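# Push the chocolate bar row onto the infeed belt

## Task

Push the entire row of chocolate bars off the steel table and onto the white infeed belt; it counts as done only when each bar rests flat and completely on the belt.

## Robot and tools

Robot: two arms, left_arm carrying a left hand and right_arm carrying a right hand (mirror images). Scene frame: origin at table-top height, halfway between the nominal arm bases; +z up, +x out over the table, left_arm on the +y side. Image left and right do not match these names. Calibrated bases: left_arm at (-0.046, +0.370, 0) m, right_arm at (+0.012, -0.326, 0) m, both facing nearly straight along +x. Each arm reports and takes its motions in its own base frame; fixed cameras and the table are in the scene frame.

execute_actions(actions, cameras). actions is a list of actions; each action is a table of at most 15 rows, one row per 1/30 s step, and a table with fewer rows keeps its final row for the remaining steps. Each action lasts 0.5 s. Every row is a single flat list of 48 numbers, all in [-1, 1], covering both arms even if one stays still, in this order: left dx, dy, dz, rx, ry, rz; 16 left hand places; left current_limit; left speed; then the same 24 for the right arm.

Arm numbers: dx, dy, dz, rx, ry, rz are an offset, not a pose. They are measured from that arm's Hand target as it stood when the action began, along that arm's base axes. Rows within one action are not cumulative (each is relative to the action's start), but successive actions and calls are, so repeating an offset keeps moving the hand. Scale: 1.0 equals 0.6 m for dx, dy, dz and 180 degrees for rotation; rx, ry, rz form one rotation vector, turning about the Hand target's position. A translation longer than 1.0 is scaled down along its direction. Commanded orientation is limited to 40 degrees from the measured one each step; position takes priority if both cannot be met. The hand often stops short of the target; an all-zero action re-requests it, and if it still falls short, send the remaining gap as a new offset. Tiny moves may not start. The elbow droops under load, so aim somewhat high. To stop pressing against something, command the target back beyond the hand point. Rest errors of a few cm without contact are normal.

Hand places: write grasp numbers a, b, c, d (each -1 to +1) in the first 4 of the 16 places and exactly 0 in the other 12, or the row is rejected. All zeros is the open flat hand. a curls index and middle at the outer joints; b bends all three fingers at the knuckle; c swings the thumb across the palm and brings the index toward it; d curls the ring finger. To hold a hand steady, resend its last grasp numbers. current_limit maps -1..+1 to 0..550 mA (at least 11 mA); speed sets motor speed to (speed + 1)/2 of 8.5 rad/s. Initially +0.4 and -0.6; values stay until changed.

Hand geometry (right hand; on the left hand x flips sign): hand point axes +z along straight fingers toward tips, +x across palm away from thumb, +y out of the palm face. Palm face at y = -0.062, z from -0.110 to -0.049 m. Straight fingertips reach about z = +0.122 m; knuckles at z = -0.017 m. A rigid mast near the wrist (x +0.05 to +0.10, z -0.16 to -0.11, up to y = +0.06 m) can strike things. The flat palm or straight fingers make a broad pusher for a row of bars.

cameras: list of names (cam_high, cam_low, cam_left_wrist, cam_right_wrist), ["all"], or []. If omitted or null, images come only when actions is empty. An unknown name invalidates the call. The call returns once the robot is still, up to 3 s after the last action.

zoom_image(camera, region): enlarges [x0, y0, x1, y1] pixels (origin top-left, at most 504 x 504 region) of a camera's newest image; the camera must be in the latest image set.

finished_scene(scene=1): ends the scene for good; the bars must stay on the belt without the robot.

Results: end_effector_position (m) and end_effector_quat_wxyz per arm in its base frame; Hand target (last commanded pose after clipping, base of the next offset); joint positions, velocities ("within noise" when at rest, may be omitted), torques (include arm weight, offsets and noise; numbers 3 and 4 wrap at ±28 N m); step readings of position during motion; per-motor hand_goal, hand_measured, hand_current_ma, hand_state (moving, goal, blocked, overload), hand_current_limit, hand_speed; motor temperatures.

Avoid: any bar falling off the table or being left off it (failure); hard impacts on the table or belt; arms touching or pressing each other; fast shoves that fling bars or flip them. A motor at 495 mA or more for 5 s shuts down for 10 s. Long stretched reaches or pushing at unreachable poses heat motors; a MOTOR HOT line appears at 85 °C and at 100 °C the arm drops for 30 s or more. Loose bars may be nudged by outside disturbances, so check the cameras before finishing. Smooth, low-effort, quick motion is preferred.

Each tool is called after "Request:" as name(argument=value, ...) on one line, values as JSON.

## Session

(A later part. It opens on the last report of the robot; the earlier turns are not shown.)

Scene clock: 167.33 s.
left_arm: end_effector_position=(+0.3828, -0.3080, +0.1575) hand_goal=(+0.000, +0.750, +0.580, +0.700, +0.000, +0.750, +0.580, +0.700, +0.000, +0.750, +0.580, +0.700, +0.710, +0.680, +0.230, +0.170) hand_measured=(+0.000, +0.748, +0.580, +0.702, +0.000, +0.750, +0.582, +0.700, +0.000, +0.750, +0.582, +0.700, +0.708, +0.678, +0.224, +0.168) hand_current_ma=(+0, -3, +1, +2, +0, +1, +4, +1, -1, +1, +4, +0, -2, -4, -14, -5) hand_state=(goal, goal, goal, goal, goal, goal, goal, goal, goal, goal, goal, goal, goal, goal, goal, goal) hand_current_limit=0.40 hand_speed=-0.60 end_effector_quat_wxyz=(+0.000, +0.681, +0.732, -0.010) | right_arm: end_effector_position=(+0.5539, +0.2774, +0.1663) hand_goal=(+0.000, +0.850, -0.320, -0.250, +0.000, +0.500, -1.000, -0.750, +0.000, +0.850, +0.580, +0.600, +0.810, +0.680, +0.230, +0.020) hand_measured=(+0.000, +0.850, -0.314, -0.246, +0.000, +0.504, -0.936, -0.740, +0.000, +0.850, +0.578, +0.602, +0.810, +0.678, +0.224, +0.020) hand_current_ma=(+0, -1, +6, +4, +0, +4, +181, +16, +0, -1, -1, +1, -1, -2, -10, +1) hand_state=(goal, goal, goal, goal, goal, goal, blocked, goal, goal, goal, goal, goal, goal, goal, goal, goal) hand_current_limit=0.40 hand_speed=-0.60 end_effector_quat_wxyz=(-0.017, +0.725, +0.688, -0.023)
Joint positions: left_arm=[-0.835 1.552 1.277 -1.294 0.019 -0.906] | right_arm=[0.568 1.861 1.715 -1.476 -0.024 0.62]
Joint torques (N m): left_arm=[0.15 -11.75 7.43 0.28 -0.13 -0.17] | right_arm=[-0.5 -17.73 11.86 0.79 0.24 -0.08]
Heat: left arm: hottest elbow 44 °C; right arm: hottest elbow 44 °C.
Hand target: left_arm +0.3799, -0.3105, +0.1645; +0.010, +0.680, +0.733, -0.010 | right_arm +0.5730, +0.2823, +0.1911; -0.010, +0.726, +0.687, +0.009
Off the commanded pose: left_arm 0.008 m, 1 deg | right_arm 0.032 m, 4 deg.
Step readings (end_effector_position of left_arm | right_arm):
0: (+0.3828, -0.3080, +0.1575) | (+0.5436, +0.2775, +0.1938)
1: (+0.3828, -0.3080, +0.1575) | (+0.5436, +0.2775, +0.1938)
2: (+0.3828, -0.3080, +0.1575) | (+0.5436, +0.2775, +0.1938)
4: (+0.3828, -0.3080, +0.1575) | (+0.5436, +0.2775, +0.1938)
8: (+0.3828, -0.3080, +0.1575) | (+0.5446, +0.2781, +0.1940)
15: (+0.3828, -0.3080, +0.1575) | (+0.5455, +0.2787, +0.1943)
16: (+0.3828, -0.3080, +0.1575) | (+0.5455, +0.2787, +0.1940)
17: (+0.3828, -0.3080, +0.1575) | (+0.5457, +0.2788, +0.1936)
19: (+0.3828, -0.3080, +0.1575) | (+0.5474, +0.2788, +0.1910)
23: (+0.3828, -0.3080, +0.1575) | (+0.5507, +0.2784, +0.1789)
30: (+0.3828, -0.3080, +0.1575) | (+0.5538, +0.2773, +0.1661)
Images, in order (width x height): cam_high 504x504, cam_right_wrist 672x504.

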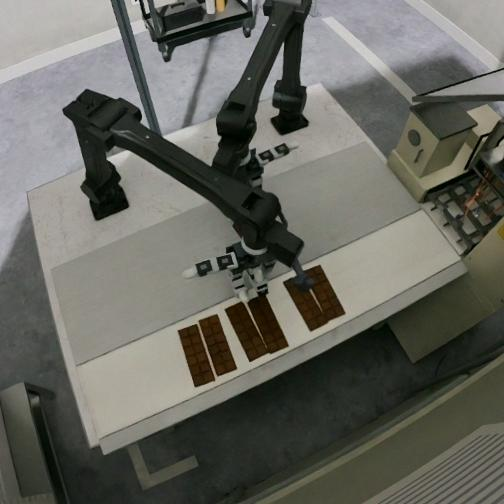

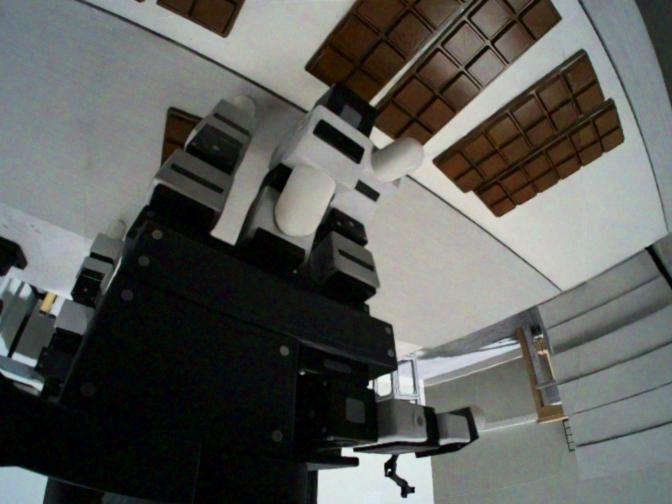

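Request:
execute_actions(actions=[[[0,0,0,0,0,0,0,0,0,0,0,0,0,0,0,0,0,0,0,0,0,0,0.4,-0.6,0.045,0,0.004,0,0,0,1,0,0,0,0,0,0,0,0,0,0,0,0,0,0,0,0.4,-0.6]],[[0,0,0,0,0,0,0,0,0,0,0,0,0,0,0,0,0,0,0,0,0,0,0.4,-0.6,0.045,0,0.002,0,0,0,1,0,0,0,0,0,0,0,0,0,0,0,0,0,0,0,0.4,-0.6]],[[0,0,0,0,0,0,0,0,0,0,0,0,0,0,0,0,0,0,0,0,0,0,0.4,-0.6,0.045,0,0.002,0,0,0,1,0,0,0,0,0,0,0,0,0,0,0,0,0,0,0,0.4,-0.6]]], cameras=["cam_high","cam_right_wrist"])

Request:
zoom_image(camera="cam_right_wrist", region=[130, 0, 430, 225])

Request:
zoom_image(camera="cam_high", region=[220, 230, 340, 350])

Scene clock: 173.63 s.
left_arm: end_effector_position=(+0.3828, -0.3080, +0.1575) hand_goal=(+0.000, +0.750, +0.580, +0.700, +0.000, +0.750, +0.580, +0.700, +0.000, +0.750, +0.580, +0.700, +0.710, +0.680, +0.230, +0.170) hand_measured=(+0.000, +0.748, +0.580, +0.702, +0.000, +0.750, +0.582, +0.700, +0.000, +0.750, +0.582, +0.700, +0.708, +0.678, +0.224, +0.168) hand_current_ma=(+0, -3, +1, +2, +0, +1, +4, +1, -1, +1, +4, +0, -2, -4, -14, -5) hand_state=(goal, goal, goal, goal, goal, goal, goal, goal, goal, goal, goal, goal, goal, goal, goal, goal) hand_current_limit=0.40 hand_speed=-0.60 end_effector_quat_wxyz=(+0.000, +0.681, +0.732, -0.010) | right_arm: end_effector_position=(+0.6411, +0.2799, +0.1742) hand_goal=(+0.000, +0.850, -0.320, -0.250, +0.000, +0.500, -1.000, -0.750, +0.000, +0.850, +0.580, +0.600, +0.810, +0.680, +0.230, +0.020) hand_measured=(+0.000, +0.850, -0.314, -0.246, +0.000, +0.504, -0.936, -0.740, +0.000, +0.848, +0.578, +0.602, +0.810, +0.678, +0.224, +0.020) hand_current_ma=(+0, +0, +6, +3, +0, +4, +181, +16, +0, -1, -1, +1, -1, -2, -10, +1) hand_state=(goal, goal, goal, goal, goal, goal, blocked, goal, goal, goal, goal, goal, goal, goal, goal, goal) hand_current_limit=0.40 hand_speed=-0.60 end_effector_quat_wxyz=(-0.014, +0.727, +0.686, -0.010)
Joint positions: left_arm=[-0.835 1.552 1.277 -1.294 0.019 -0.906] | right_arm=[0.499 2.066 2.049 -1.58 -0.023 0.557]
Joint torques (N m): left_arm=[0.21 -11.75 7.43 0.28 -0.13 -0.17] | right_arm=[-0.21 -20.13 12.4 0.02 0.14 -0.11]
Heat: left arm: hottest elbow 44 °C; right arm: hottest elbow 44 °C.
Hand target: left_arm +0.3799, -0.3105, +0.1645; +0.010, +0.680, +0.733, -0.010 | right_arm +0.6541, +0.2823, +0.1961; -0.009, +0.726, +0.687, +0.009
Off the commanded pose: left_arm 0.008 m, 1 deg | right_arm 0.025 m, 2 deg.
Step readings (end_effector_position of left_arm | right_arm):
0: (+0.3828, -0.3080, +0.1575) | (+0.5539, +0.2774, +0.1663)
1: (+0.3828, -0.3080, +0.1575) | (+0.5540, +0.2774, +0.1664)
2: (+0.3828, -0.3080, +0.1575) | (+0.5552, +0.2770, +0.1671)
4: (+0.3828, -0.3080, +0.1575) | (+0.5622, +0.2786, +0.1701)
8: (+0.3828, -0.3080, +0.1575) | (+0.5790, +0.2815, +0.1761)
15: (+0.3828, -0.3080, +0.1575) | (+0.5857, +0.2776, +0.1737)
16: (+0.3828, -0.3080, +0.1575) | (+0.5859, +0.2772, +0.1732)
17: (+0.3828, -0.3080, +0.1575) | (+0.5868, +0.2769, +0.1729)
19: (+0.3828, -0.3080, +0.1575) | (+0.5934, +0.2775, +0.1741)
23: (+0.3828, -0.3080, +0.1575) | (+0.6071, +0.2820, +0.1760)
30: (+0.3828, -0.3080, +0.1575) | (+0.6116, +0.2803, +0.1720)
31: (+0.3828, -0.3080, +0.1575) | (+0.6117, +0.2804, +0.1718)
32: (+0.3828, -0.3080, +0.1575) | (+0.6127, +0.2800, +0.1722)
34: (+0.3828, -0.3080, +0.1575) | (+0.6203, +0.2793, +0.1748)
38: (+0.3828, -0.3080, +0.1575) | (+0.6348, +0.2826, +0.1786)
45: (+0.3828, -0.3080, +0.1575) | (+0.6398, +0.2808, +0.1740)
Images, in order (width x height): cam_high 504x504, cam_right_wrist 672x504.

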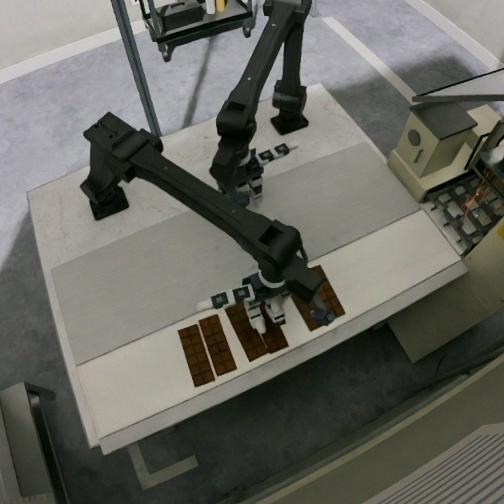

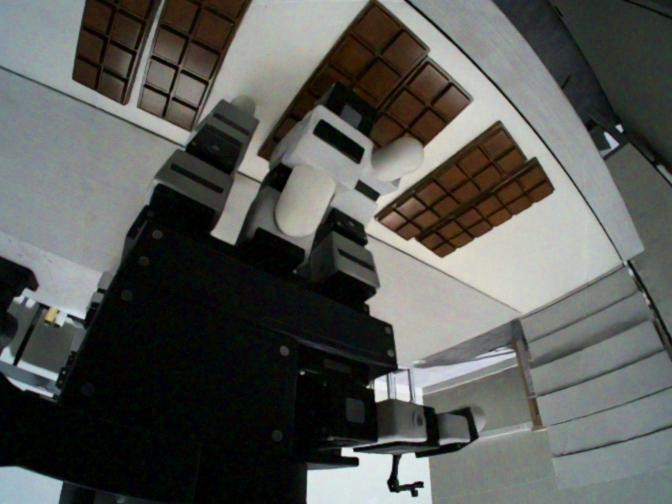

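Scaled by 1.680 from the camera's 672x504 image, which has a finer 960x720 frame.

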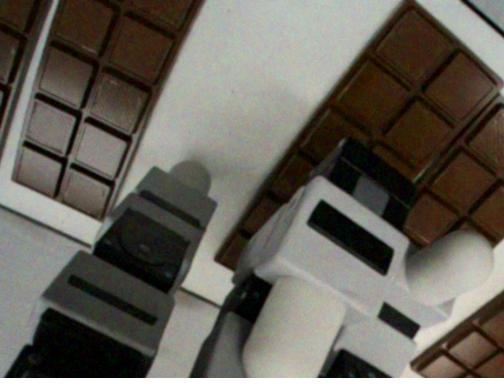

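Scaled by 4.200 from the camera's 504x504 image, which has a finer 720x720 frame.

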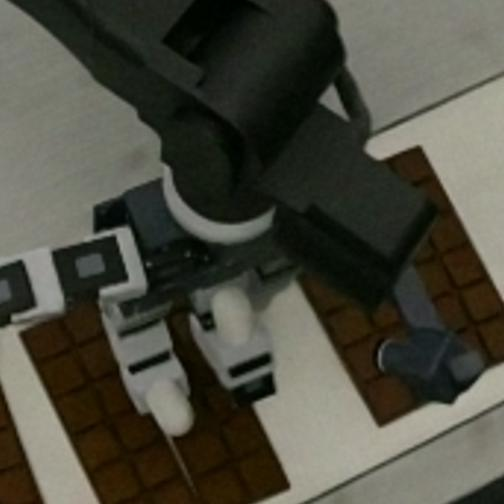

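Request:
execute_actions(actions=[[[0,0,0,0,0,0,0,0,0,0,0,0,0,0,0,0,0,0,0,0,0,0,0.4,-0.6,0,-0.02,-0.014,0,0,0,1,0,0,0,0,0,0,0,0,0,0,0,0,0,0,0,0.4,-0.6]],[[0,0,0,0,0,0,0,0,0,0,0,0,0,0,0,0,0,0,0,0,0,0,0.4,-0.6,0,-0.025,-0.004,0,0,0,1,0,0,0,0,0,0,0,0,0,0,0,0,0,0,0,0.4,-0.6]]], cameras=["cam_high","cam_right_wrist"])

Request:
zoom_image(camera="cam_right_wrist", region=[130, 0, 430, 225])

Scene clock: 175.90 s.
left_arm: end_effector_position=(+0.3828, -0.3080, +0.1575) hand_goal=(+0.000, +0.750, +0.580, +0.700, +0.000, +0.750, +0.580, +0.700, +0.000, +0.750, +0.580, +0.700, +0.710, +0.680, +0.230, +0.170) hand_measured=(+0.000, +0.748, +0.580, +0.702, +0.000, +0.750, +0.582, +0.700, +0.000, +0.750, +0.582, +0.700, +0.708, +0.678, +0.224, +0.168) hand_current_ma=(+0, -3, +1, +2, +0, +1, +4, +1, -1, +1, +4, +0, -2, -4, -14, -5) hand_state=(goal, goal, goal, goal, goal, goal, goal, goal, goal, goal, goal, goal, goal, goal, goal, goal) hand_current_limit=0.40 hand_speed=-0.60 end_effector_quat_wxyz=(+0.000, +0.681, +0.732, -0.010) | right_arm: end_effector_position=(+0.6498, +0.2602, +0.1690) hand_goal=(+0.000, +0.850, -0.320, -0.250, +0.000, +0.500, -1.000, -0.750, +0.000, +0.850, +0.580, +0.600, +0.810, +0.680, +0.230, +0.020) hand_measured=(+0.000, +0.850, -0.314, -0.246, +0.000, +0.504, -0.936, -0.740, -0.008, +0.850, +0.580, +0.600, +0.810, +0.678, +0.224, +0.020) hand_current_ma=(+0, +0, +6, +3, +0, +4, +181, +16, -7, +0, +0, +1, -1, -2, -10, +1) hand_state=(goal, goal, goal, goal, goal, goal, blocked, goal, moving, goal, goal, goal, goal, goal, goal, goal) hand_current_limit=0.40 hand_speed=-0.60 end_effector_quat_wxyz=(-0.016, +0.727, +0.687, -0.007)
Joint positions: left_arm=[-0.835 1.552 1.277 -1.294 0.019 -0.906] | right_arm=[0.463 2.058 2.022 -1.557 -0.027 0.52]
Joint torques (N m): left_arm=[0.15 -11.75 7.43 0.28 -0.13 -0.17] | right_arm=[-0.26 -22.18 7.9 0.9 0.25 -0.13]
Heat: left arm: hottest elbow 44 °C; right arm: hottest elbow 45 °C.
Hand target: left_arm +0.3799, -0.3105, +0.1645; +0.010, +0.680, +0.733, -0.010 | right_arm +0.6540, +0.2554, +0.1852; -0.010, +0.726, +0.687, +0.009
Off the commanded pose: left_arm 0.008 m, 1 deg | right_arm 0.017 m, 2 deg.
Step readings (end_effector_position of left_arm | right_arm):
0: (+0.3828, -0.3080, +0.1575) | (+0.6411, +0.2799, +0.1742)
1: (+0.3828, -0.3080, +0.1575) | (+0.6411, +0.2799, +0.1742)
2: (+0.3828, -0.3080, +0.1575) | (+0.6413, +0.2797, +0.1742)
4: (+0.3828, -0.3080, +0.1575) | (+0.6424, +0.2775, +0.1742)
8: (+0.3828, -0.3080, +0.1575) | (+0.6441, +0.2755, +0.1743)
15: (+0.3828, -0.3080, +0.1575) | (+0.6462, +0.2730, +0.1744)
16: (+0.3828, -0.3080, +0.1575) | (+0.6463, +0.2731, +0.1744)
17: (+0.3828, -0.3080, +0.1575) | (+0.6469, +0.2720, +0.1742)
19: (+0.3828, -0.3080, +0.1575) | (+0.6480, +0.2703, +0.1726)
23: (+0.3828, -0.3080, +0.1575) | (+0.6488, +0.2649, +0.1691)
30: (+0.3828, -0.3080, +0.1575) | (+0.6495, +0.2606, +0.1690)
Images, in order (width x height): cam_high 504x504, cam_right_wrist 672x504.

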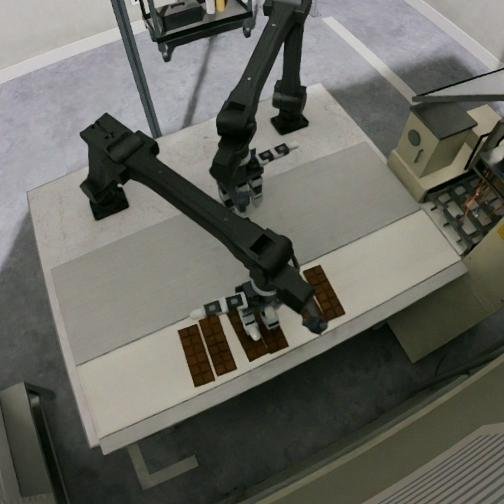

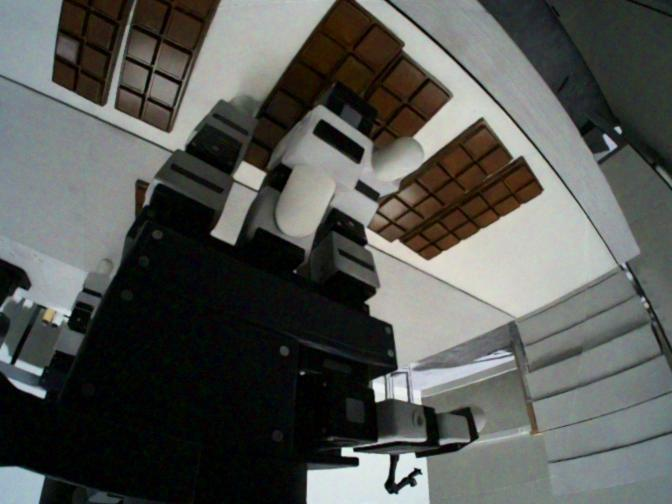

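Scaled by 1.680 from the camera's 672x504 image, which has a finer 960x720 frame.

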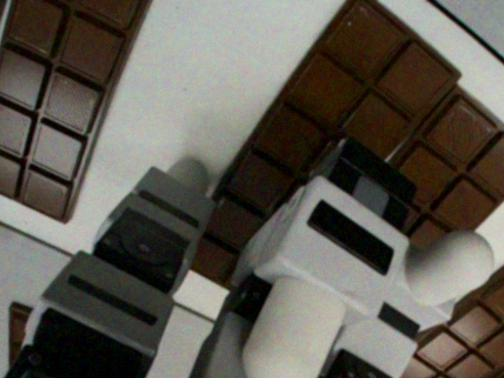

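Request:
execute_actions(actions=[[[0,0,0,0,0,0,0,0,0,0,0,0,0,0,0,0,0,0,0,0,0,0,0.4,-0.6,0,-0.018,-0.004,0,0,0,1,0,0,0,0,0,0,0,0,0,0,0,0,0,0,0,0.4,-0.6]],[[0,0,0,0,0,0,0,0,0,0,0,0,0,0,0,0,0,0,0,0,0,0,0.4,-0.6,0,-0.015,0,0,0,0,1,0,0,0,0,0,0,0,0,0,0,0,0,0,0,0,0.4,-0.6]]], cameras=["cam_high","cam_right_wrist"])

Request:
zoom_image(camera="cam_right_wrist", region=[100, 0, 500, 300])

Request:
zoom_image(camera="cam_high", region=[200, 230, 350, 380])

Scene clock: 177.73 s.
left_arm: end_effector_position=(+0.3828, -0.3080, +0.1575) hand_goal=(+0.000, +0.750, +0.580, +0.700, +0.000, +0.750, +0.580, +0.700, +0.000, +0.750, +0.580, +0.700, +0.710, +0.680, +0.230, +0.170) hand_measured=(+0.000, +0.748, +0.580, +0.702, +0.000, +0.750, +0.582, +0.700, +0.000, +0.750, +0.582, +0.700, +0.708, +0.678, +0.224, +0.168) hand_current_ma=(+0, -3, +1, +2, +0, +1, +4, +1, -1, +1, +4, +0, -2, -4, -14, -5) hand_state=(goal, goal, goal, goal, goal, goal, goal, goal, goal, goal, goal, goal, goal, goal, goal, goal) hand_current_limit=0.40 hand_speed=-0.60 end_effector_quat_wxyz=(+0.000, +0.681, +0.732, -0.010) | right_arm: end_effector_position=(+0.6494, +0.2438, +0.1684) hand_goal=(+0.000, +0.850, -0.320, -0.250, +0.000, +0.500, -1.000, -0.750, +0.000, +0.850, +0.580, +0.600, +0.810, +0.680, +0.230, +0.020) hand_measured=(+0.000, +0.850, -0.314, -0.246, +0.000, +0.504, -0.936, -0.740, -0.014, +0.850, +0.580, +0.600, +0.810, +0.678, +0.224, +0.020) hand_current_ma=(+0, +0, +6, +3, +0, +4, +181, +16, -22, +1, +0, +1, -1, -2, -10, +1) hand_state=(goal, goal, goal, goal, goal, goal, blocked, goal, goal, goal, goal, goal, goal, goal, goal, goal) hand_current_limit=0.40 hand_speed=-0.60 end_effector_quat_wxyz=(-0.017, +0.725, +0.688, -0.004)
Joint positions: left_arm=[-0.835 1.552 1.277 -1.294 0.019 -0.906] | right_arm=[0.439 2.03 1.975 -1.534 -0.029 0.492]
Joint torques (N m): left_arm=[0.15 -11.75 7.43 0.28 -0.13 -0.17] | right_arm=[-1.08 -21.66 7.8 0.8 0.35 -0.12]
Heat: left arm: hottest elbow 44 °C; right arm: hottest elbow 45 °C.
Hand target: left_arm +0.3799, -0.3105, +0.1645; +0.010, +0.680, +0.733, -0.010 | right_arm +0.6539, +0.2355, +0.1828; -0.010, +0.726, +0.687, +0.009
Off the commanded pose: left_arm 0.008 m, 1 deg | right_arm 0.017 m, 2 deg.
Step readings (end_effector_position of left_arm | right_arm):
0: (+0.3828, -0.3080, +0.1575) | (+0.6498, +0.2601, +0.1690)
1: (+0.3828, -0.3080, +0.1575) | (+0.6498, +0.2601, +0.1689)
2: (+0.3828, -0.3080, +0.1575) | (+0.6499, +0.2597, +0.1685)
4: (+0.3828, -0.3080, +0.1575) | (+0.6504, +0.2563, +0.1692)
8: (+0.3828, -0.3080, +0.1575) | (+0.6491, +0.2536, +0.1689)
15: (+0.3828, -0.3080, +0.1575) | (+0.6495, +0.2523, +0.1688)
16: (+0.3828, -0.3080, +0.1575) | (+0.6495, +0.2523, +0.1686)
17: (+0.3828, -0.3080, +0.1575) | (+0.6495, +0.2521, +0.1685)
19: (+0.3828, -0.3080, +0.1575) | (+0.6492, +0.2516, +0.1688)
23: (+0.3828, -0.3080, +0.1575) | (+0.6486, +0.2470, +0.1684)
30: (+0.3828, -0.3080, +0.1575) | (+0.6494, +0.2437, +0.1684)
Images, in order (width x height): cam_high 504x504, cam_right_wrist 672x504.

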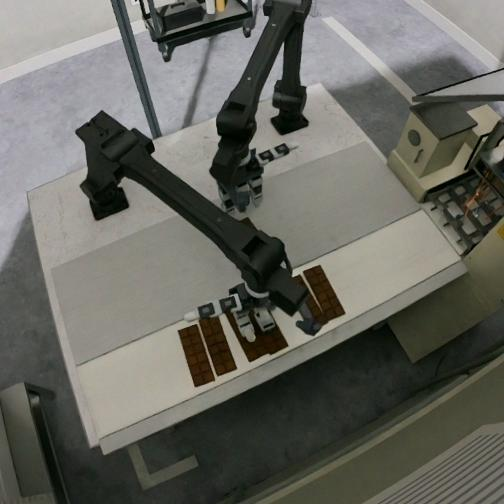

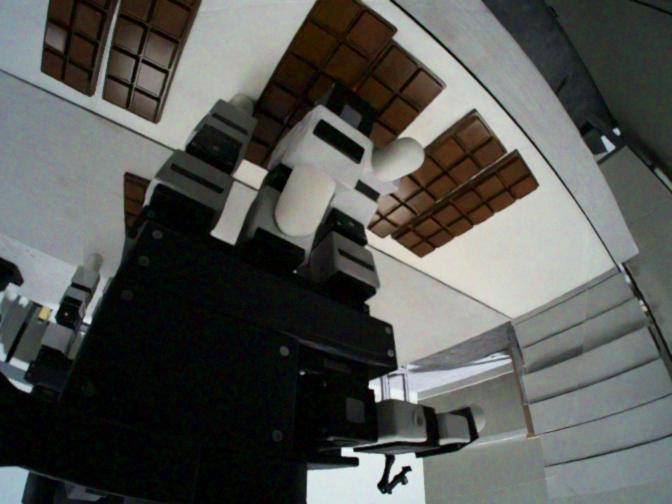

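Scaled by 1.260 from the camera's 672x504 image, which has a finer 960x720 frame.

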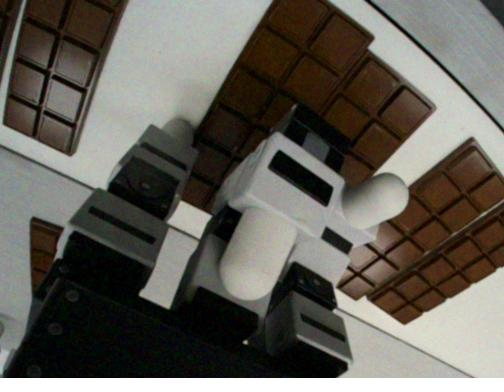

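Scaled by 3.360 from the camera's 504x504 image, which has a finer 720x720 frame.

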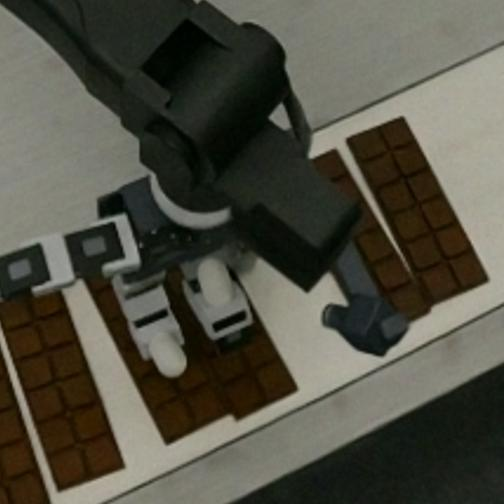

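Request:
execute_actions(actions=[[[0,0,0,0,0,0,0,0,0,0,0,0,0,0,0,0,0,0,0,0,0,0,0.4,-0.6,0,-0.012,0,0,0,0,1,0,0,0,0,0,0,0,0,0,0,0,0,0,0,0,0.4,-0.6]],[[0,0,0,0,0,0,0,0,0,0,0,0,0,0,0,0,0,0,0,0,0,0,0.4,-0.6,0,0.035,0.02,0,0,0,1,0,0,0,0,0,0,0,0,0,0,0,0,0,0,0,0.4,-0.6]],[[0,0,0,0,0,0,0,0,0,0,0,0,0,0,0,0,0,0,0,0,0,0,0.4,-0.6,-0.02,0.01,0.08,0,0,0,1,0,0,0,0,0,0,0,0,0,0,0,0,0,0,0,0.4,-0.6]],[[0,0,0,0,0,0,0,0,0,0,0,0,0,0,0,0,0,0,0,0,0,0,0.4,-0.6,-0.13,-0.05,0.01,0,0,0,1,0,0,0,0,0,0,0,0,0,0,0,0,0,0,0,0.4,-0.6]]], cameras=["cam_high","cam_right_wrist"])

Request:
zoom_image(camera="cam_high", region=[200, 230, 350, 380])

Scene clock: 181.30 s.
left_arm: end_effector_position=(+0.3828, -0.3080, +0.1575) hand_goal=(+0.000, +0.750, +0.580, +0.700, +0.000, +0.750, +0.580, +0.700, +0.000, +0.750, +0.580, +0.700, +0.710, +0.680, +0.230, +0.170) hand_measured=(+0.000, +0.748, +0.580, +0.702, +0.000, +0.750, +0.582, +0.700, +0.000, +0.750, +0.582, +0.700, +0.708, +0.678, +0.224, +0.168) hand_current_ma=(+0, -3, +1, +2, +0, +1, +4, +1, -1, +1, +4, +0, -2, -4, -14, -5) hand_state=(goal, goal, goal, goal, goal, goal, goal, goal, goal, goal, goal, goal, goal, goal, goal, goal) hand_current_limit=0.40 hand_speed=-0.60 end_effector_quat_wxyz=(+0.000, +0.681, +0.732, -0.010) | right_arm: end_effector_position=(+0.5629, +0.2193, +0.2476) hand_goal=(+0.000, +0.850, -0.320, -0.250, +0.000, +0.500, -1.000, -0.750, +0.000, +0.850, +0.580, +0.600, +0.810, +0.680, +0.230, +0.020) hand_measured=(+0.000, +0.848, -0.316, -0.246, +0.000, +0.502, -0.936, -0.740, -0.002, +0.846, +0.580, +0.600, +0.808, +0.678, +0.224, +0.020) hand_current_ma=(+0, -1, +6, +3, +0, +3, +181, +16, -2, -5, +0, +1, -1, -2, -10, +1) hand_state=(goal, goal, goal, goal, goal, goal, blocked, goal, goal, goal, goal, goal, goal, goal, goal, goal) hand_current_limit=0.40 hand_speed=-0.60 end_effector_quat_wxyz=(-0.013, +0.726, +0.687, +0.003)
Joint positions: left_arm=[-0.835 1.552 1.277 -1.294 0.019 -0.906] | right_arm=[0.468 1.754 1.77 -1.589 -0.026 0.522]
Joint torques (N m): left_arm=[0.15 -11.75 7.43 0.28 -0.13 -0.17] | right_arm=[0.97 -15.62 8.35 0.92 0.23 0.11]
Heat: left arm: hottest elbow 44 °C; right arm: hottest elbow 45 °C.
Hand target: left_arm +0.3799, -0.3105, +0.1645; +0.010, +0.680, +0.733, -0.010 | right_arm +0.5640, +0.2253, +0.2488; -0.010, +0.726, +0.687, +0.009
Off the commanded pose: left_arm 0.008 m, 1 deg | right_arm 0.006 m, 1 deg.
Step readings (end_effector_position of left_arm | right_arm):
0: (+0.3828, -0.3080, +0.1575) | (+0.6494, +0.2438, +0.1684)
1: (+0.3828, -0.3080, +0.1575) | (+0.6495, +0.2439, +0.1684)
2: (+0.3828, -0.3080, +0.1575) | (+0.6495, +0.2439, +0.1684)
4: (+0.3828, -0.3080, +0.1575) | (+0.6492, +0.2434, +0.1686)
8: (+0.3828, -0.3080, +0.1575) | (+0.6486, +0.2405, +0.1682)
15: (+0.3828, -0.3080, +0.1575) | (+0.6493, +0.2373, +0.1682)
16: (+0.3828, -0.3080, +0.1575) | (+0.6493, +0.2373, +0.1682)
17: (+0.3828, -0.3080, +0.1575) | (+0.6493, +0.2373, +0.1682)
19: (+0.3828, -0.3080, +0.1575) | (+0.6489, +0.2374, +0.1681)
23: (+0.3828, -0.3080, +0.1575) | (+0.6466, +0.2380, +0.1686)
30: (+0.3828, -0.3080, +0.1575) | (+0.6448, +0.2389, +0.1697)
31: (+0.3828, -0.3080, +0.1575) | (+0.6445, +0.2392, +0.1699)
32: (+0.3828, -0.3080, +0.1575) | (+0.6433, +0.2395, +0.1714)
34: (+0.3828, -0.3080, +0.1575) | (+0.6390, +0.2412, +0.1763)
38: (+0.3828, -0.3080, +0.1575) | (+0.6374, +0.2431, +0.1934)
45: (+0.3828, -0.3080, +0.1575) | (+0.6371, +0.2466, +0.2102)
46: (+0.3828, -0.3080, +0.1575) | (+0.6368, +0.2467, +0.2108)
47: (+0.3828, -0.3080, +0.1575) | (+0.6341, +0.2456, +0.2101)
49: (+0.3828, -0.3080, +0.1575) | (+0.6198, +0.2407, +0.2063)
53: (+0.3828, -0.3080, +0.1575) | (+0.5807, +0.2248, +0.2094)
60: (+0.3828, -0.3080, +0.1575) | (+0.5655, +0.2202, +0.2488)
Images, in order (width x height): cam_high 504x504, cam_right_wrist 672x504.

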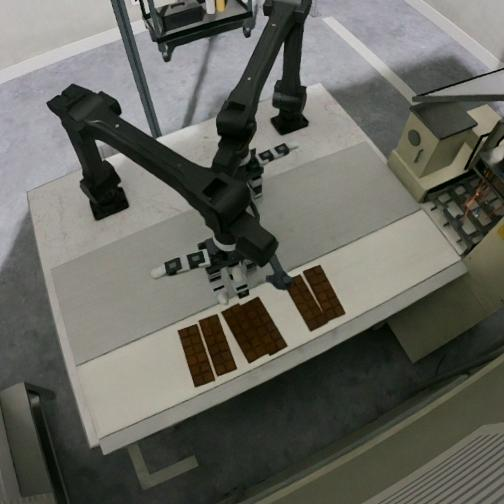

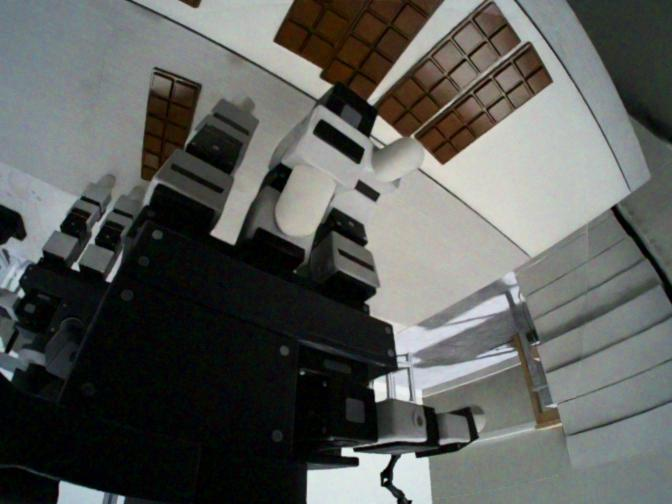

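Scaled by 3.360 from the camera's 504x504 image, which has a finer 720x720 frame.

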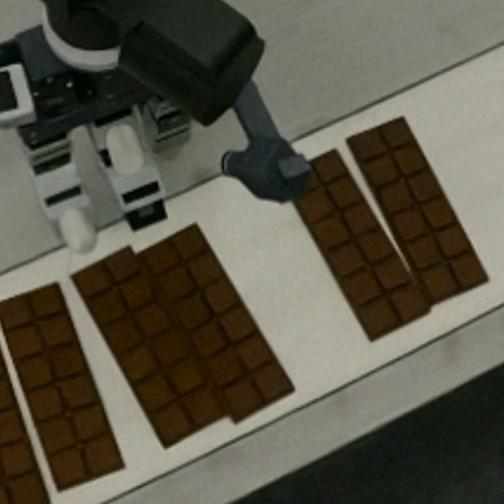

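Request:
zoom_image(camera="cam_high", region=[215, 290, 305, 380])

Scaled by 5.600 from the camera's 504x504 image, which has a finer 720x720 frame.

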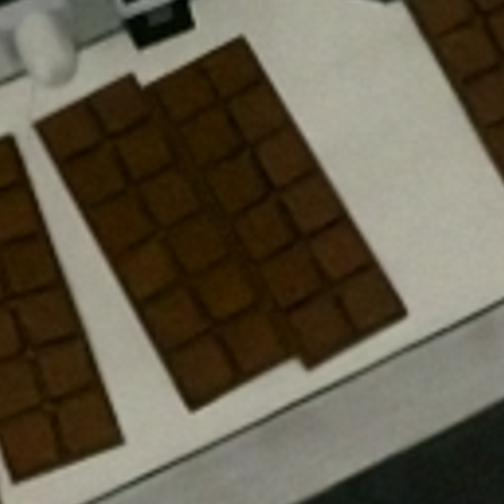

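Request:
execute_actions(actions=[[[0,0,0,0,0,0,0,0,0,0,0,0,0,0,0,0,0,0,0,0,0,0,0.4,-0.6,-0.137,-0.121,0,0,0,0,0,0,0,0,0,0,0,0,0,0,0,0,0,0,0,0,0.4,-0.6]],[[0,0.01,0,0,0,0,0,0,0,0,0,0,0,0,0,0,0,0,0,0,0,0,0.4,-0.6,-0.137,-0.121,0,0,0,0,0,0,0,0,0,0,0,0,0,0,0,0,0,0,0,0,0.4,-0.6]]], cameras=["cam_high","cam_left_wrist"])

Request:
zoom_image(camera="cam_left_wrist", region=[280, 40, 480, 190])

Request:
zoom_image(camera="cam_high", region=[170, 190, 350, 370])

Scene clock: 184.53 s.
left_arm: end_effector_position=(+0.3794, -0.3043, +0.1556) hand_goal=(+0.000, +0.750, +0.580, +0.700, +0.000, +0.750, +0.580, +0.700, +0.000, +0.750, +0.580, +0.700, +0.710, +0.680, +0.230, +0.170) hand_measured=(+0.000, +0.748, +0.580, +0.702, +0.000, +0.750, +0.582, +0.700, +0.000, +0.750, +0.582, +0.700, +0.708, +0.678, +0.224, +0.168) hand_current_ma=(+0, -3, +1, +2, +0, +1, +4, +1, -1, +1, +4, +0, -2, -4, -14, -5) hand_state=(goal, goal, goal, goal, goal, goal, goal, goal, goal, goal, goal, goal, goal, goal, goal, goal) hand_current_limit=0.40 hand_speed=-0.60 end_effector_quat_wxyz=(-0.003, +0.681, +0.732, -0.009) | right_arm: end_effector_position=(+0.3996, +0.0829, +0.2490) hand_goal=(+0.000, +0.750, +0.580, +0.700, +0.000, +0.750, +0.580, +0.700, +0.000, +0.750, +0.580, +0.700, +0.710, +0.680, +0.230, +0.170) hand_measured=(+0.000, +0.748, +0.578, +0.698, +0.000, +0.750, +0.576, +0.698, -0.002, +0.748, +0.580, +0.698, +0.710, +0.678, +0.224, +0.166) hand_current_ma=(+0, -1, -2, -3, +0, +0, -4, -3, -2, -2, +0, -2, +0, -2, -10, -6) hand_state=(goal, goal, goal, goal, goal, goal, goal, goal, goal, goal, goal, goal, goal, goal, goal, goal) hand_current_limit=0.40 hand_speed=-0.60 end_effector_quat_wxyz=(-0.008, +0.727, +0.687, +0.011)
Joint positions: left_arm=[-0.835 1.544 1.263 -1.294 0.019 -0.906] | right_arm=[0.326 1.205 1.174 -1.527 -0.023 0.383]
Joint torques (N m): left_arm=[0.79 -11.81 7.45 0.34 -0.13 -0.08] | right_arm=[-0.5 -7.06 8.31 0.34 0.05 -0.13]
Heat: left arm: hottest elbow 44 °C; right arm: hottest elbow 44 °C.
Hand target: left_arm +0.3799, -0.3045, +0.1643; +0.010, +0.680, +0.733, -0.010 | right_arm +0.3996, +0.0802, +0.2486; -0.010, +0.726, +0.687, +0.009
Off the commanded pose: left_arm 0.009 m, 1 deg | right_arm 0.003 m, 0 deg.
Step readings (end_effector_position of left_arm | right_arm):
0: (+0.3828, -0.3080, +0.1575) | (+0.5629, +0.2193, +0.2476)
1: (+0.3828, -0.3080, +0.1575) | (+0.5624, +0.2190, +0.2464)
2: (+0.3828, -0.3080, +0.1575) | (+0.5585, +0.2171, +0.2429)
4: (+0.3828, -0.3080, +0.1575) | (+0.5402, +0.2047, +0.2310)
8: (+0.3828, -0.3080, +0.1575) | (+0.4906, +0.1715, +0.2152)
15: (+0.3828, -0.3080, +0.1575) | (+0.4789, +0.1528, +0.2478)
16: (+0.3828, -0.3080, +0.1575) | (+0.4783, +0.1525, +0.2498)
17: (+0.3826, -0.3078, +0.1571) | (+0.4748, +0.1490, +0.2489)
19: (+0.3816, -0.3067, +0.1563) | (+0.4568, +0.1371, +0.2397)
23: (+0.3797, -0.3046, +0.1550) | (+0.4119, +0.0986, +0.2265)
30: (+0.3794, -0.3043, +0.1556) | (+0.4002, +0.0815, +0.2504)
Images, in order (width x height): cam_high 504x504, cam_left_wrist 672x504.

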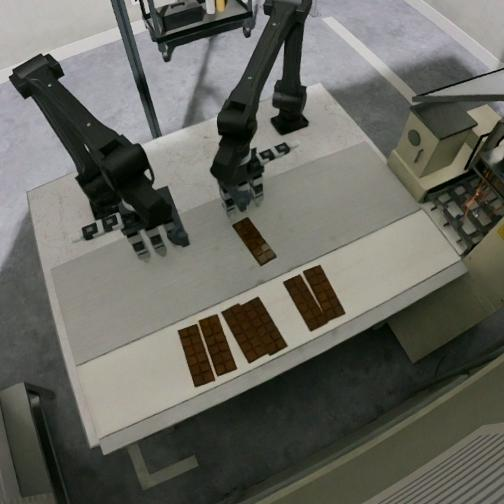

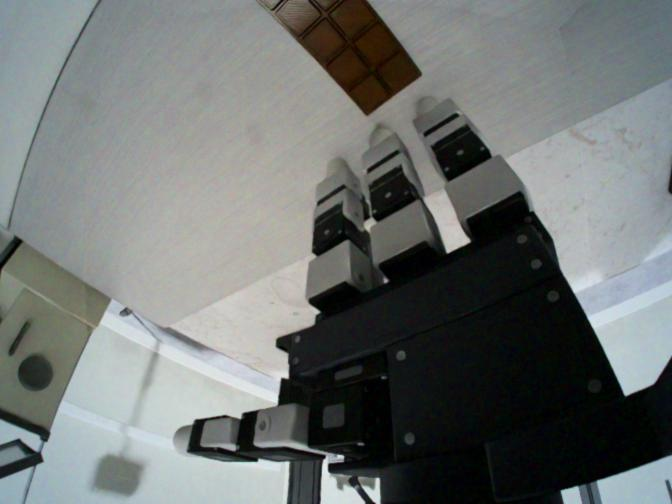

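Scaled by 2.520 from the camera's 672x504 image, which has a finer 960x720 frame.

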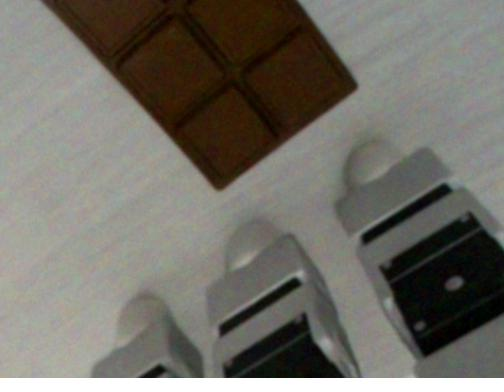

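Scaled by 2.800 from the camera's 504x504 image, which has a finer 720x720 frame.

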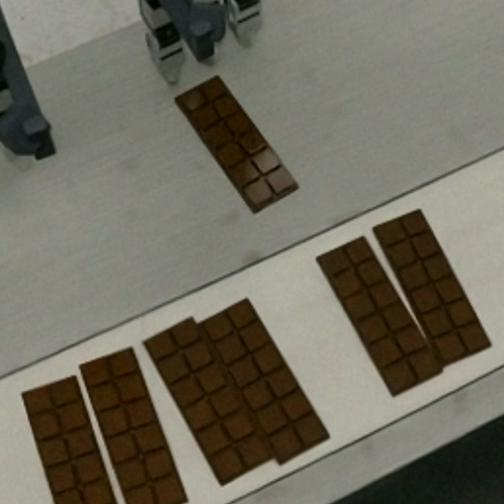

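Request:
execute_actions(actions=[])

Scene clock: 186.97 s.
left_arm: end_effector_position=(+0.3794, -0.3043, +0.1556) hand_goal=(+0.000, +0.750, +0.580, +0.700, +0.000, +0.750, +0.580, +0.700, +0.000, +0.750, +0.580, +0.700, +0.710, +0.680, +0.230, +0.170) hand_measured=(+0.000, +0.748, +0.580, +0.702, +0.000, +0.750, +0.582, +0.700, +0.000, +0.750, +0.582, +0.700, +0.708, +0.678, +0.224, +0.168) hand_current_ma=(+0, -3, +1, +2, +0, +1, +4, +1, -1, +1, +4, +0, -2, -4, -14, -5) hand_state=(goal, goal, goal, goal, goal, goal, goal, goal, goal, goal, goal, goal, goal, goal, goal, goal) hand_current_limit=0.40 hand_speed=-0.60 end_effector_quat_wxyz=(-0.003, +0.681, +0.732, -0.009) | right_arm: end_effector_position=(+0.3996, +0.0830, +0.2490) hand_goal=(+0.000, +0.750, +0.580, +0.700, +0.000, +0.750, +0.580, +0.700, +0.000, +0.750, +0.580, +0.700, +0.710, +0.680, +0.230, +0.170) hand_measured=(+0.000, +0.748, +0.578, +0.698, +0.000, +0.750, +0.576, +0.698, -0.002, +0.748, +0.580, +0.698, +0.710, +0.678, +0.224, +0.166) hand_current_ma=(+0, -1, -2, -3, +0, +0, -4, -3, -2, -2, +0, -2, +0, -2, -10, -6) hand_state=(goal, goal, goal, goal, goal, goal, goal, goal, goal, goal, goal, goal, goal, goal, goal, goal) hand_current_limit=0.40 hand_speed=-0.60 end_effector_quat_wxyz=(-0.008, +0.727, +0.687, +0.011)
Joint positions: left_arm=[-0.835 1.544 1.263 -1.294 0.019 -0.906] | right_arm=[0.326 1.205 1.174 -1.527 -0.023 0.382]
Joint velocities: within noise
Joint torques (N m): left_arm=[0.79 -11.81 7.45 0.34 -0.13 -0.08] | right_arm=[-0.38 -7 8.23 0.38 0.04 -0.12]
Motor temperatures (°C): left_arm=[31 37 43 30 32 32] | right_arm=[34 38 44 30 31 31]
Heat: left arm: hottest elbow 43 °C; right arm: hottest elbow 44 °C.
Hand target: left_arm +0.3799, -0.3045, +0.1643; +0.010, +0.680, +0.733, -0.010 | right_arm +0.3996, +0.0802, +0.2486; -0.010, +0.726, +0.687, +0.009
Off the commanded pose: left_arm 0.009 m, 1 deg | right_arm 0.003 m, 0 deg.

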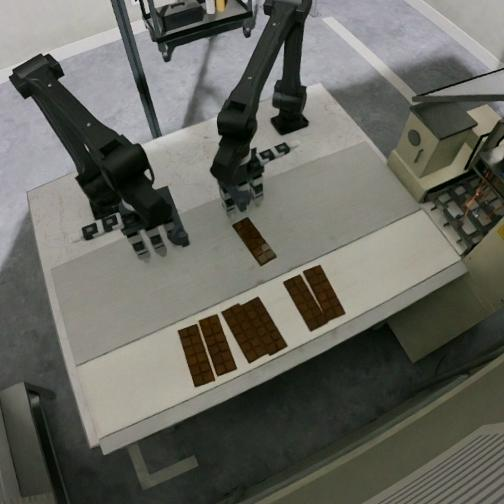

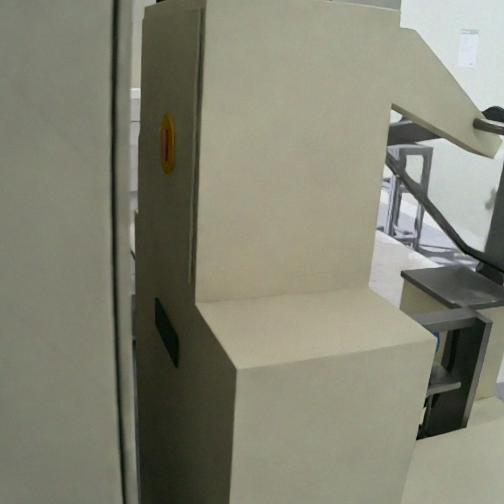

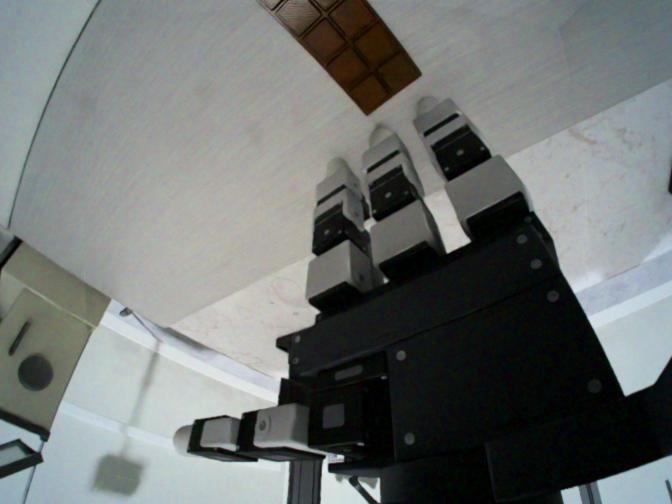

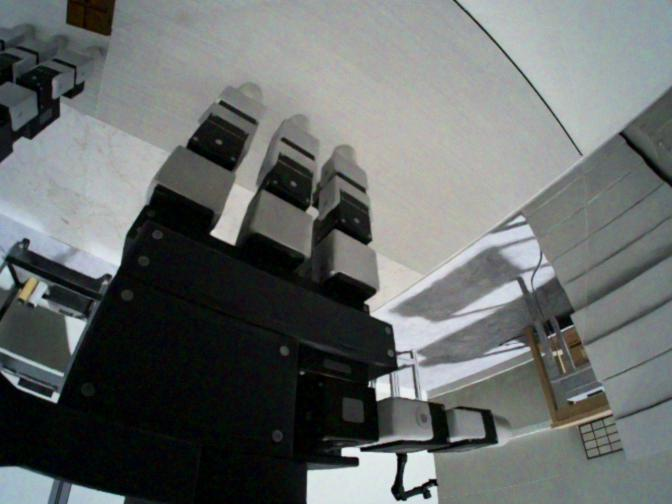

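Request:
zoom_image(camera="cam_high", region=[170, 190, 350, 370])

Request:
zoom_image(camera="cam_left_wrist", region=[230, 0, 530, 225])

Scaled by 2.800 from the camera's 504x504 image, which has a finer 720x720 frame.

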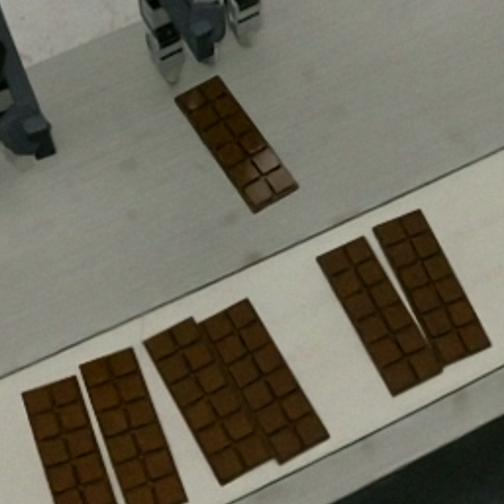

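Scaled by 1.680 from the camera's 672x504 image, which has a finer 960x720 frame.

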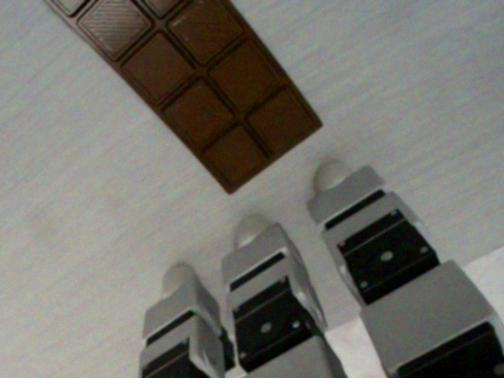

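Request:
execute_actions(actions=[[[0.035,-0.018,-0.002,0,0,0,0,0,0,0,0,0,0,0,0,0,0,0,0,0,0,0,0.4,-0.6,0,0,0,0,0,0,0,0,0,0,0,0,0,0,0,0,0,0,0,0,0,0,0.4,-0.6]]], cameras=["cam_high","cam_left_wrist"])

Request:
zoom_image(camera="cam_left_wrist", region=[230, 0, 530, 225])

Scene clock: 192.83 s.
left_arm: end_effector_position=(+0.3852, -0.3048, +0.1511) hand_goal=(+0.000, +0.750, +0.580, +0.700, +0.000, +0.750, +0.580, +0.700, +0.000, +0.750, +0.580, +0.700, +0.710, +0.680, +0.230, +0.170) hand_measured=(+0.000, +0.748, +0.580, +0.702, +0.000, +0.750, +0.582, +0.700, +0.002, +0.750, +0.582, +0.700, +0.708, +0.678, +0.224, +0.168) hand_current_ma=(+0, -3, +1, +2, +0, +1, +4, +1, +2, +1, +4, +1, -2, -4, -14, -5) hand_state=(goal, goal, goal, goal, goal, goal, goal, goal, goal, goal, goal, goal, goal, goal, goal, goal) hand_current_limit=0.40 hand_speed=-0.60 end_effector_quat_wxyz=(-0.007, +0.678, +0.735, -0.009) | right_arm: end_effector_position=(+0.3996, +0.0831, +0.2490) hand_goal=(+0.000, +0.750, +0.580, +0.700, +0.000, +0.750, +0.580, +0.700, +0.000, +0.750, +0.580, +0.700, +0.710, +0.680, +0.230, +0.170) hand_measured=(+0.000, +0.748, +0.578, +0.698, +0.000, +0.750, +0.576, +0.698, -0.002, +0.748, +0.580, +0.698, +0.710, +0.678, +0.224, +0.166) hand_current_ma=(+0, -1, -2, -3, +0, +0, -4, -3, -2, -2, +0, -2, +0, -2, -10, -6) hand_state=(goal, goal, goal, goal, goal, goal, goal, goal, goal, goal, goal, goal, goal, goal, goal, goal) hand_current_limit=0.40 hand_speed=-0.60 end_effector_quat_wxyz=(-0.008, +0.726, +0.687, +0.011)
Joint positions: left_arm=[-0.827 1.565 1.276 -1.294 0.02 -0.906] | right_arm=[0.326 1.205 1.174 -1.527 -0.023 0.381]
Joint torques (N m): left_arm=[1.44 -9.76 10.96 0.06 -0.17 0.1] | right_arm=[-0.56 -7 8.31 0.39 0.04 -0.12]
Heat: left arm: hottest elbow 43 °C; right arm: hottest elbow 44 °C.
Hand target: left_arm +0.4009, -0.3153, +0.1633; +0.010, +0.680, +0.733, -0.010 | right_arm +0.3996, +0.0802, +0.2487; -0.010, +0.726, +0.687, +0.009
Off the commanded pose: left_arm 0.022 m, 2 deg | right_arm 0.003 m, 0 deg.
Step readings (end_effector_position of left_arm | right_arm):
0: (+0.3794, -0.3043, +0.1556) | (+0.3996, +0.0830, +0.2490)
1: (+0.3794, -0.3043, +0.1556) | (+0.3996, +0.0830, +0.2490)
2: (+0.3794, -0.3043, +0.1556) | (+0.3996, +0.0830, +0.2490)
4: (+0.3794, -0.3043, +0.1555) | (+0.3996, +0.0830, +0.2490)
8: (+0.3816, -0.3040, +0.1528) | (+0.3996, +0.0830, +0.2490)
15: (+0.3850, -0.3051, +0.1515) | (+0.3996, +0.0831, +0.2490)
Images, in order (width x height): cam_high 504x504, cam_left_wrist 672x504.

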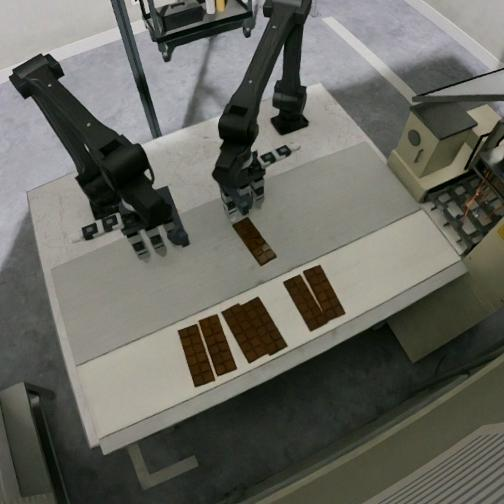

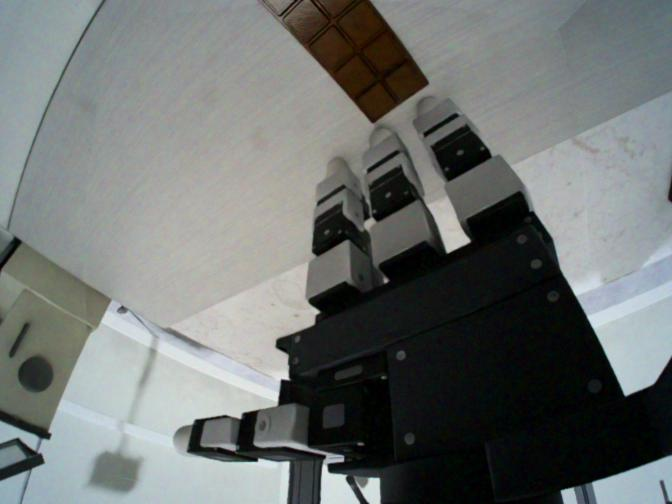

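Scaled by 1.680 from the camera's 672x504 image, which has a finer 960x720 frame.

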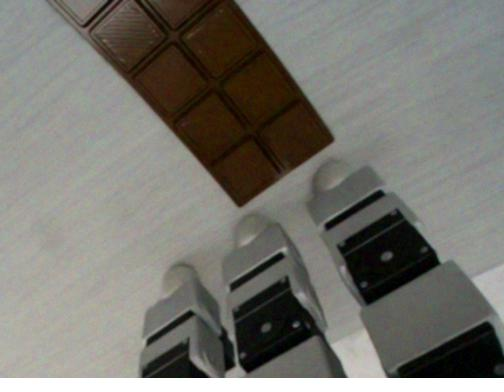

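Request:
execute_actions(actions=[[[0.025,-0.014,0.003,0,0,0,0,0,0,0,0,0,0,0,0,0,0,0,0,0,0,0,0.4,-0.6,0,0,0,0,0,0,0,0,0,0,0,0,0,0,0,0,0,0,0,0,0,0,0.4,-0.6]]], cameras=["cam_high","cam_left_wrist"])

Request:
zoom_image(camera="cam_left_wrist", region=[230, 0, 530, 225])

Scene clock: 194.03 s.
left_arm: end_effector_position=(+0.4005, -0.3154, +0.1533) hand_goal=(+0.000, +0.750, +0.580, +0.700, +0.000, +0.750, +0.580, +0.700, +0.000, +0.750, +0.580, +0.700, +0.710, +0.680, +0.230, +0.170) hand_measured=(+0.000, +0.748, +0.580, +0.702, +0.002, +0.758, +0.584, +0.700, +0.002, +0.750, +0.582, +0.700, +0.708, +0.678, +0.224, +0.168) hand_current_ma=(+0, -3, +1, +2, +2, +15, +7, +1, +2, +1, +4, +1, -2, -4, -14, -5) hand_state=(goal, goal, goal, goal, goal, goal, goal, goal, goal, goal, goal, goal, goal, goal, goal, goal) hand_current_limit=0.40 hand_speed=-0.60 end_effector_quat_wxyz=(-0.003, +0.678, +0.735, -0.010) | right_arm: end_effector_position=(+0.3996, +0.0831, +0.2490) hand_goal=(+0.000, +0.750, +0.580, +0.700, +0.000, +0.750, +0.580, +0.700, +0.000, +0.750, +0.580, +0.700, +0.710, +0.680, +0.230, +0.170) hand_measured=(+0.000, +0.748, +0.578, +0.698, +0.000, +0.750, +0.576, +0.698, -0.002, +0.748, +0.580, +0.698, +0.710, +0.678, +0.224, +0.166) hand_current_ma=(+0, -1, -2, -3, +0, +0, -4, -3, -2, -2, +0, -2, +0, -2, -10, -6) hand_state=(goal, goal, goal, goal, goal, goal, goal, goal, goal, goal, goal, goal, goal, goal, goal, goal) hand_current_limit=0.40 hand_speed=-0.60 end_effector_quat_wxyz=(-0.008, +0.726, +0.687, +0.011)
Joint positions: left_arm=[-0.818 1.604 1.328 -1.298 0.02 -0.898] | right_arm=[0.326 1.205 1.174 -1.527 -0.023 0.381]
Joint torques (N m): left_arm=[1.55 -10.11 11.12 -0.25 -0.15 0.11] | right_arm=[-0.5 -7.18 8.27 0.35 0.03 -0.12]
Heat: left arm: hottest elbow 43 °C; right arm: hottest elbow 44 °C.
Hand target: left_arm +0.4158, -0.3239, +0.1650; +0.010, +0.680, +0.733, -0.010 | right_arm +0.3996, +0.0802, +0.2487; -0.010, +0.726, +0.687, +0.009
Off the commanded pose: left_arm 0.021 m, 1 deg | right_arm 0.003 m, 0 deg.
Step readings (end_effector_position of left_arm | right_arm):
0: (+0.3852, -0.3048, +0.1509) | (+0.3996, +0.0831, +0.2490)
1: (+0.3853, -0.3049, +0.1511) | (+0.3996, +0.0831, +0.2490)
2: (+0.3861, -0.3053, +0.1513) | (+0.3996, +0.0831, +0.2490)
4: (+0.3902, -0.3077, +0.1522) | (+0.3996, +0.0831, +0.2490)
8: (+0.3988, -0.3145, +0.1533) | (+0.3996, +0.0831, +0.2490)
15: (+0.4005, -0.3153, +0.1534) | (+0.3996, +0.0831, +0.2490)
Images, in order (width x height): cam_high 504x504, cam_left_wrist 672x504.

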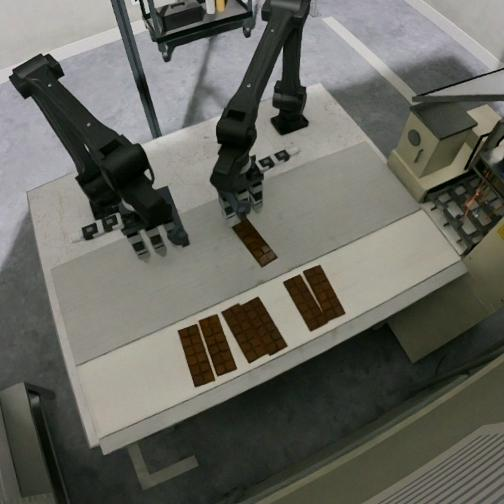

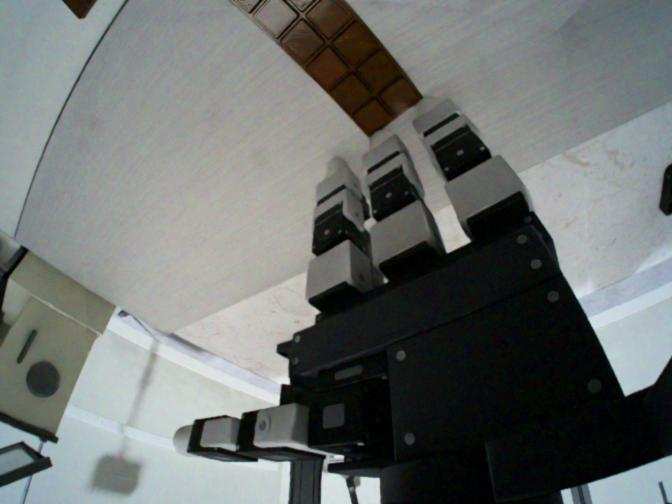

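Scaled by 1.680 from the camera's 672x504 image, which has a finer 960x720 frame.

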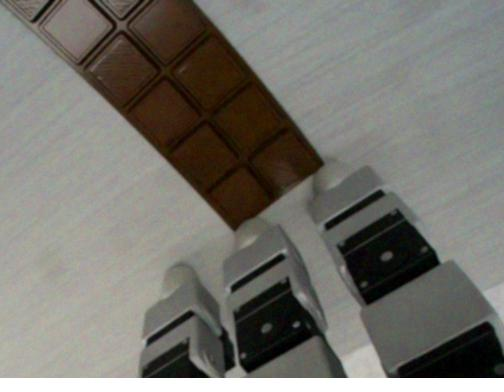

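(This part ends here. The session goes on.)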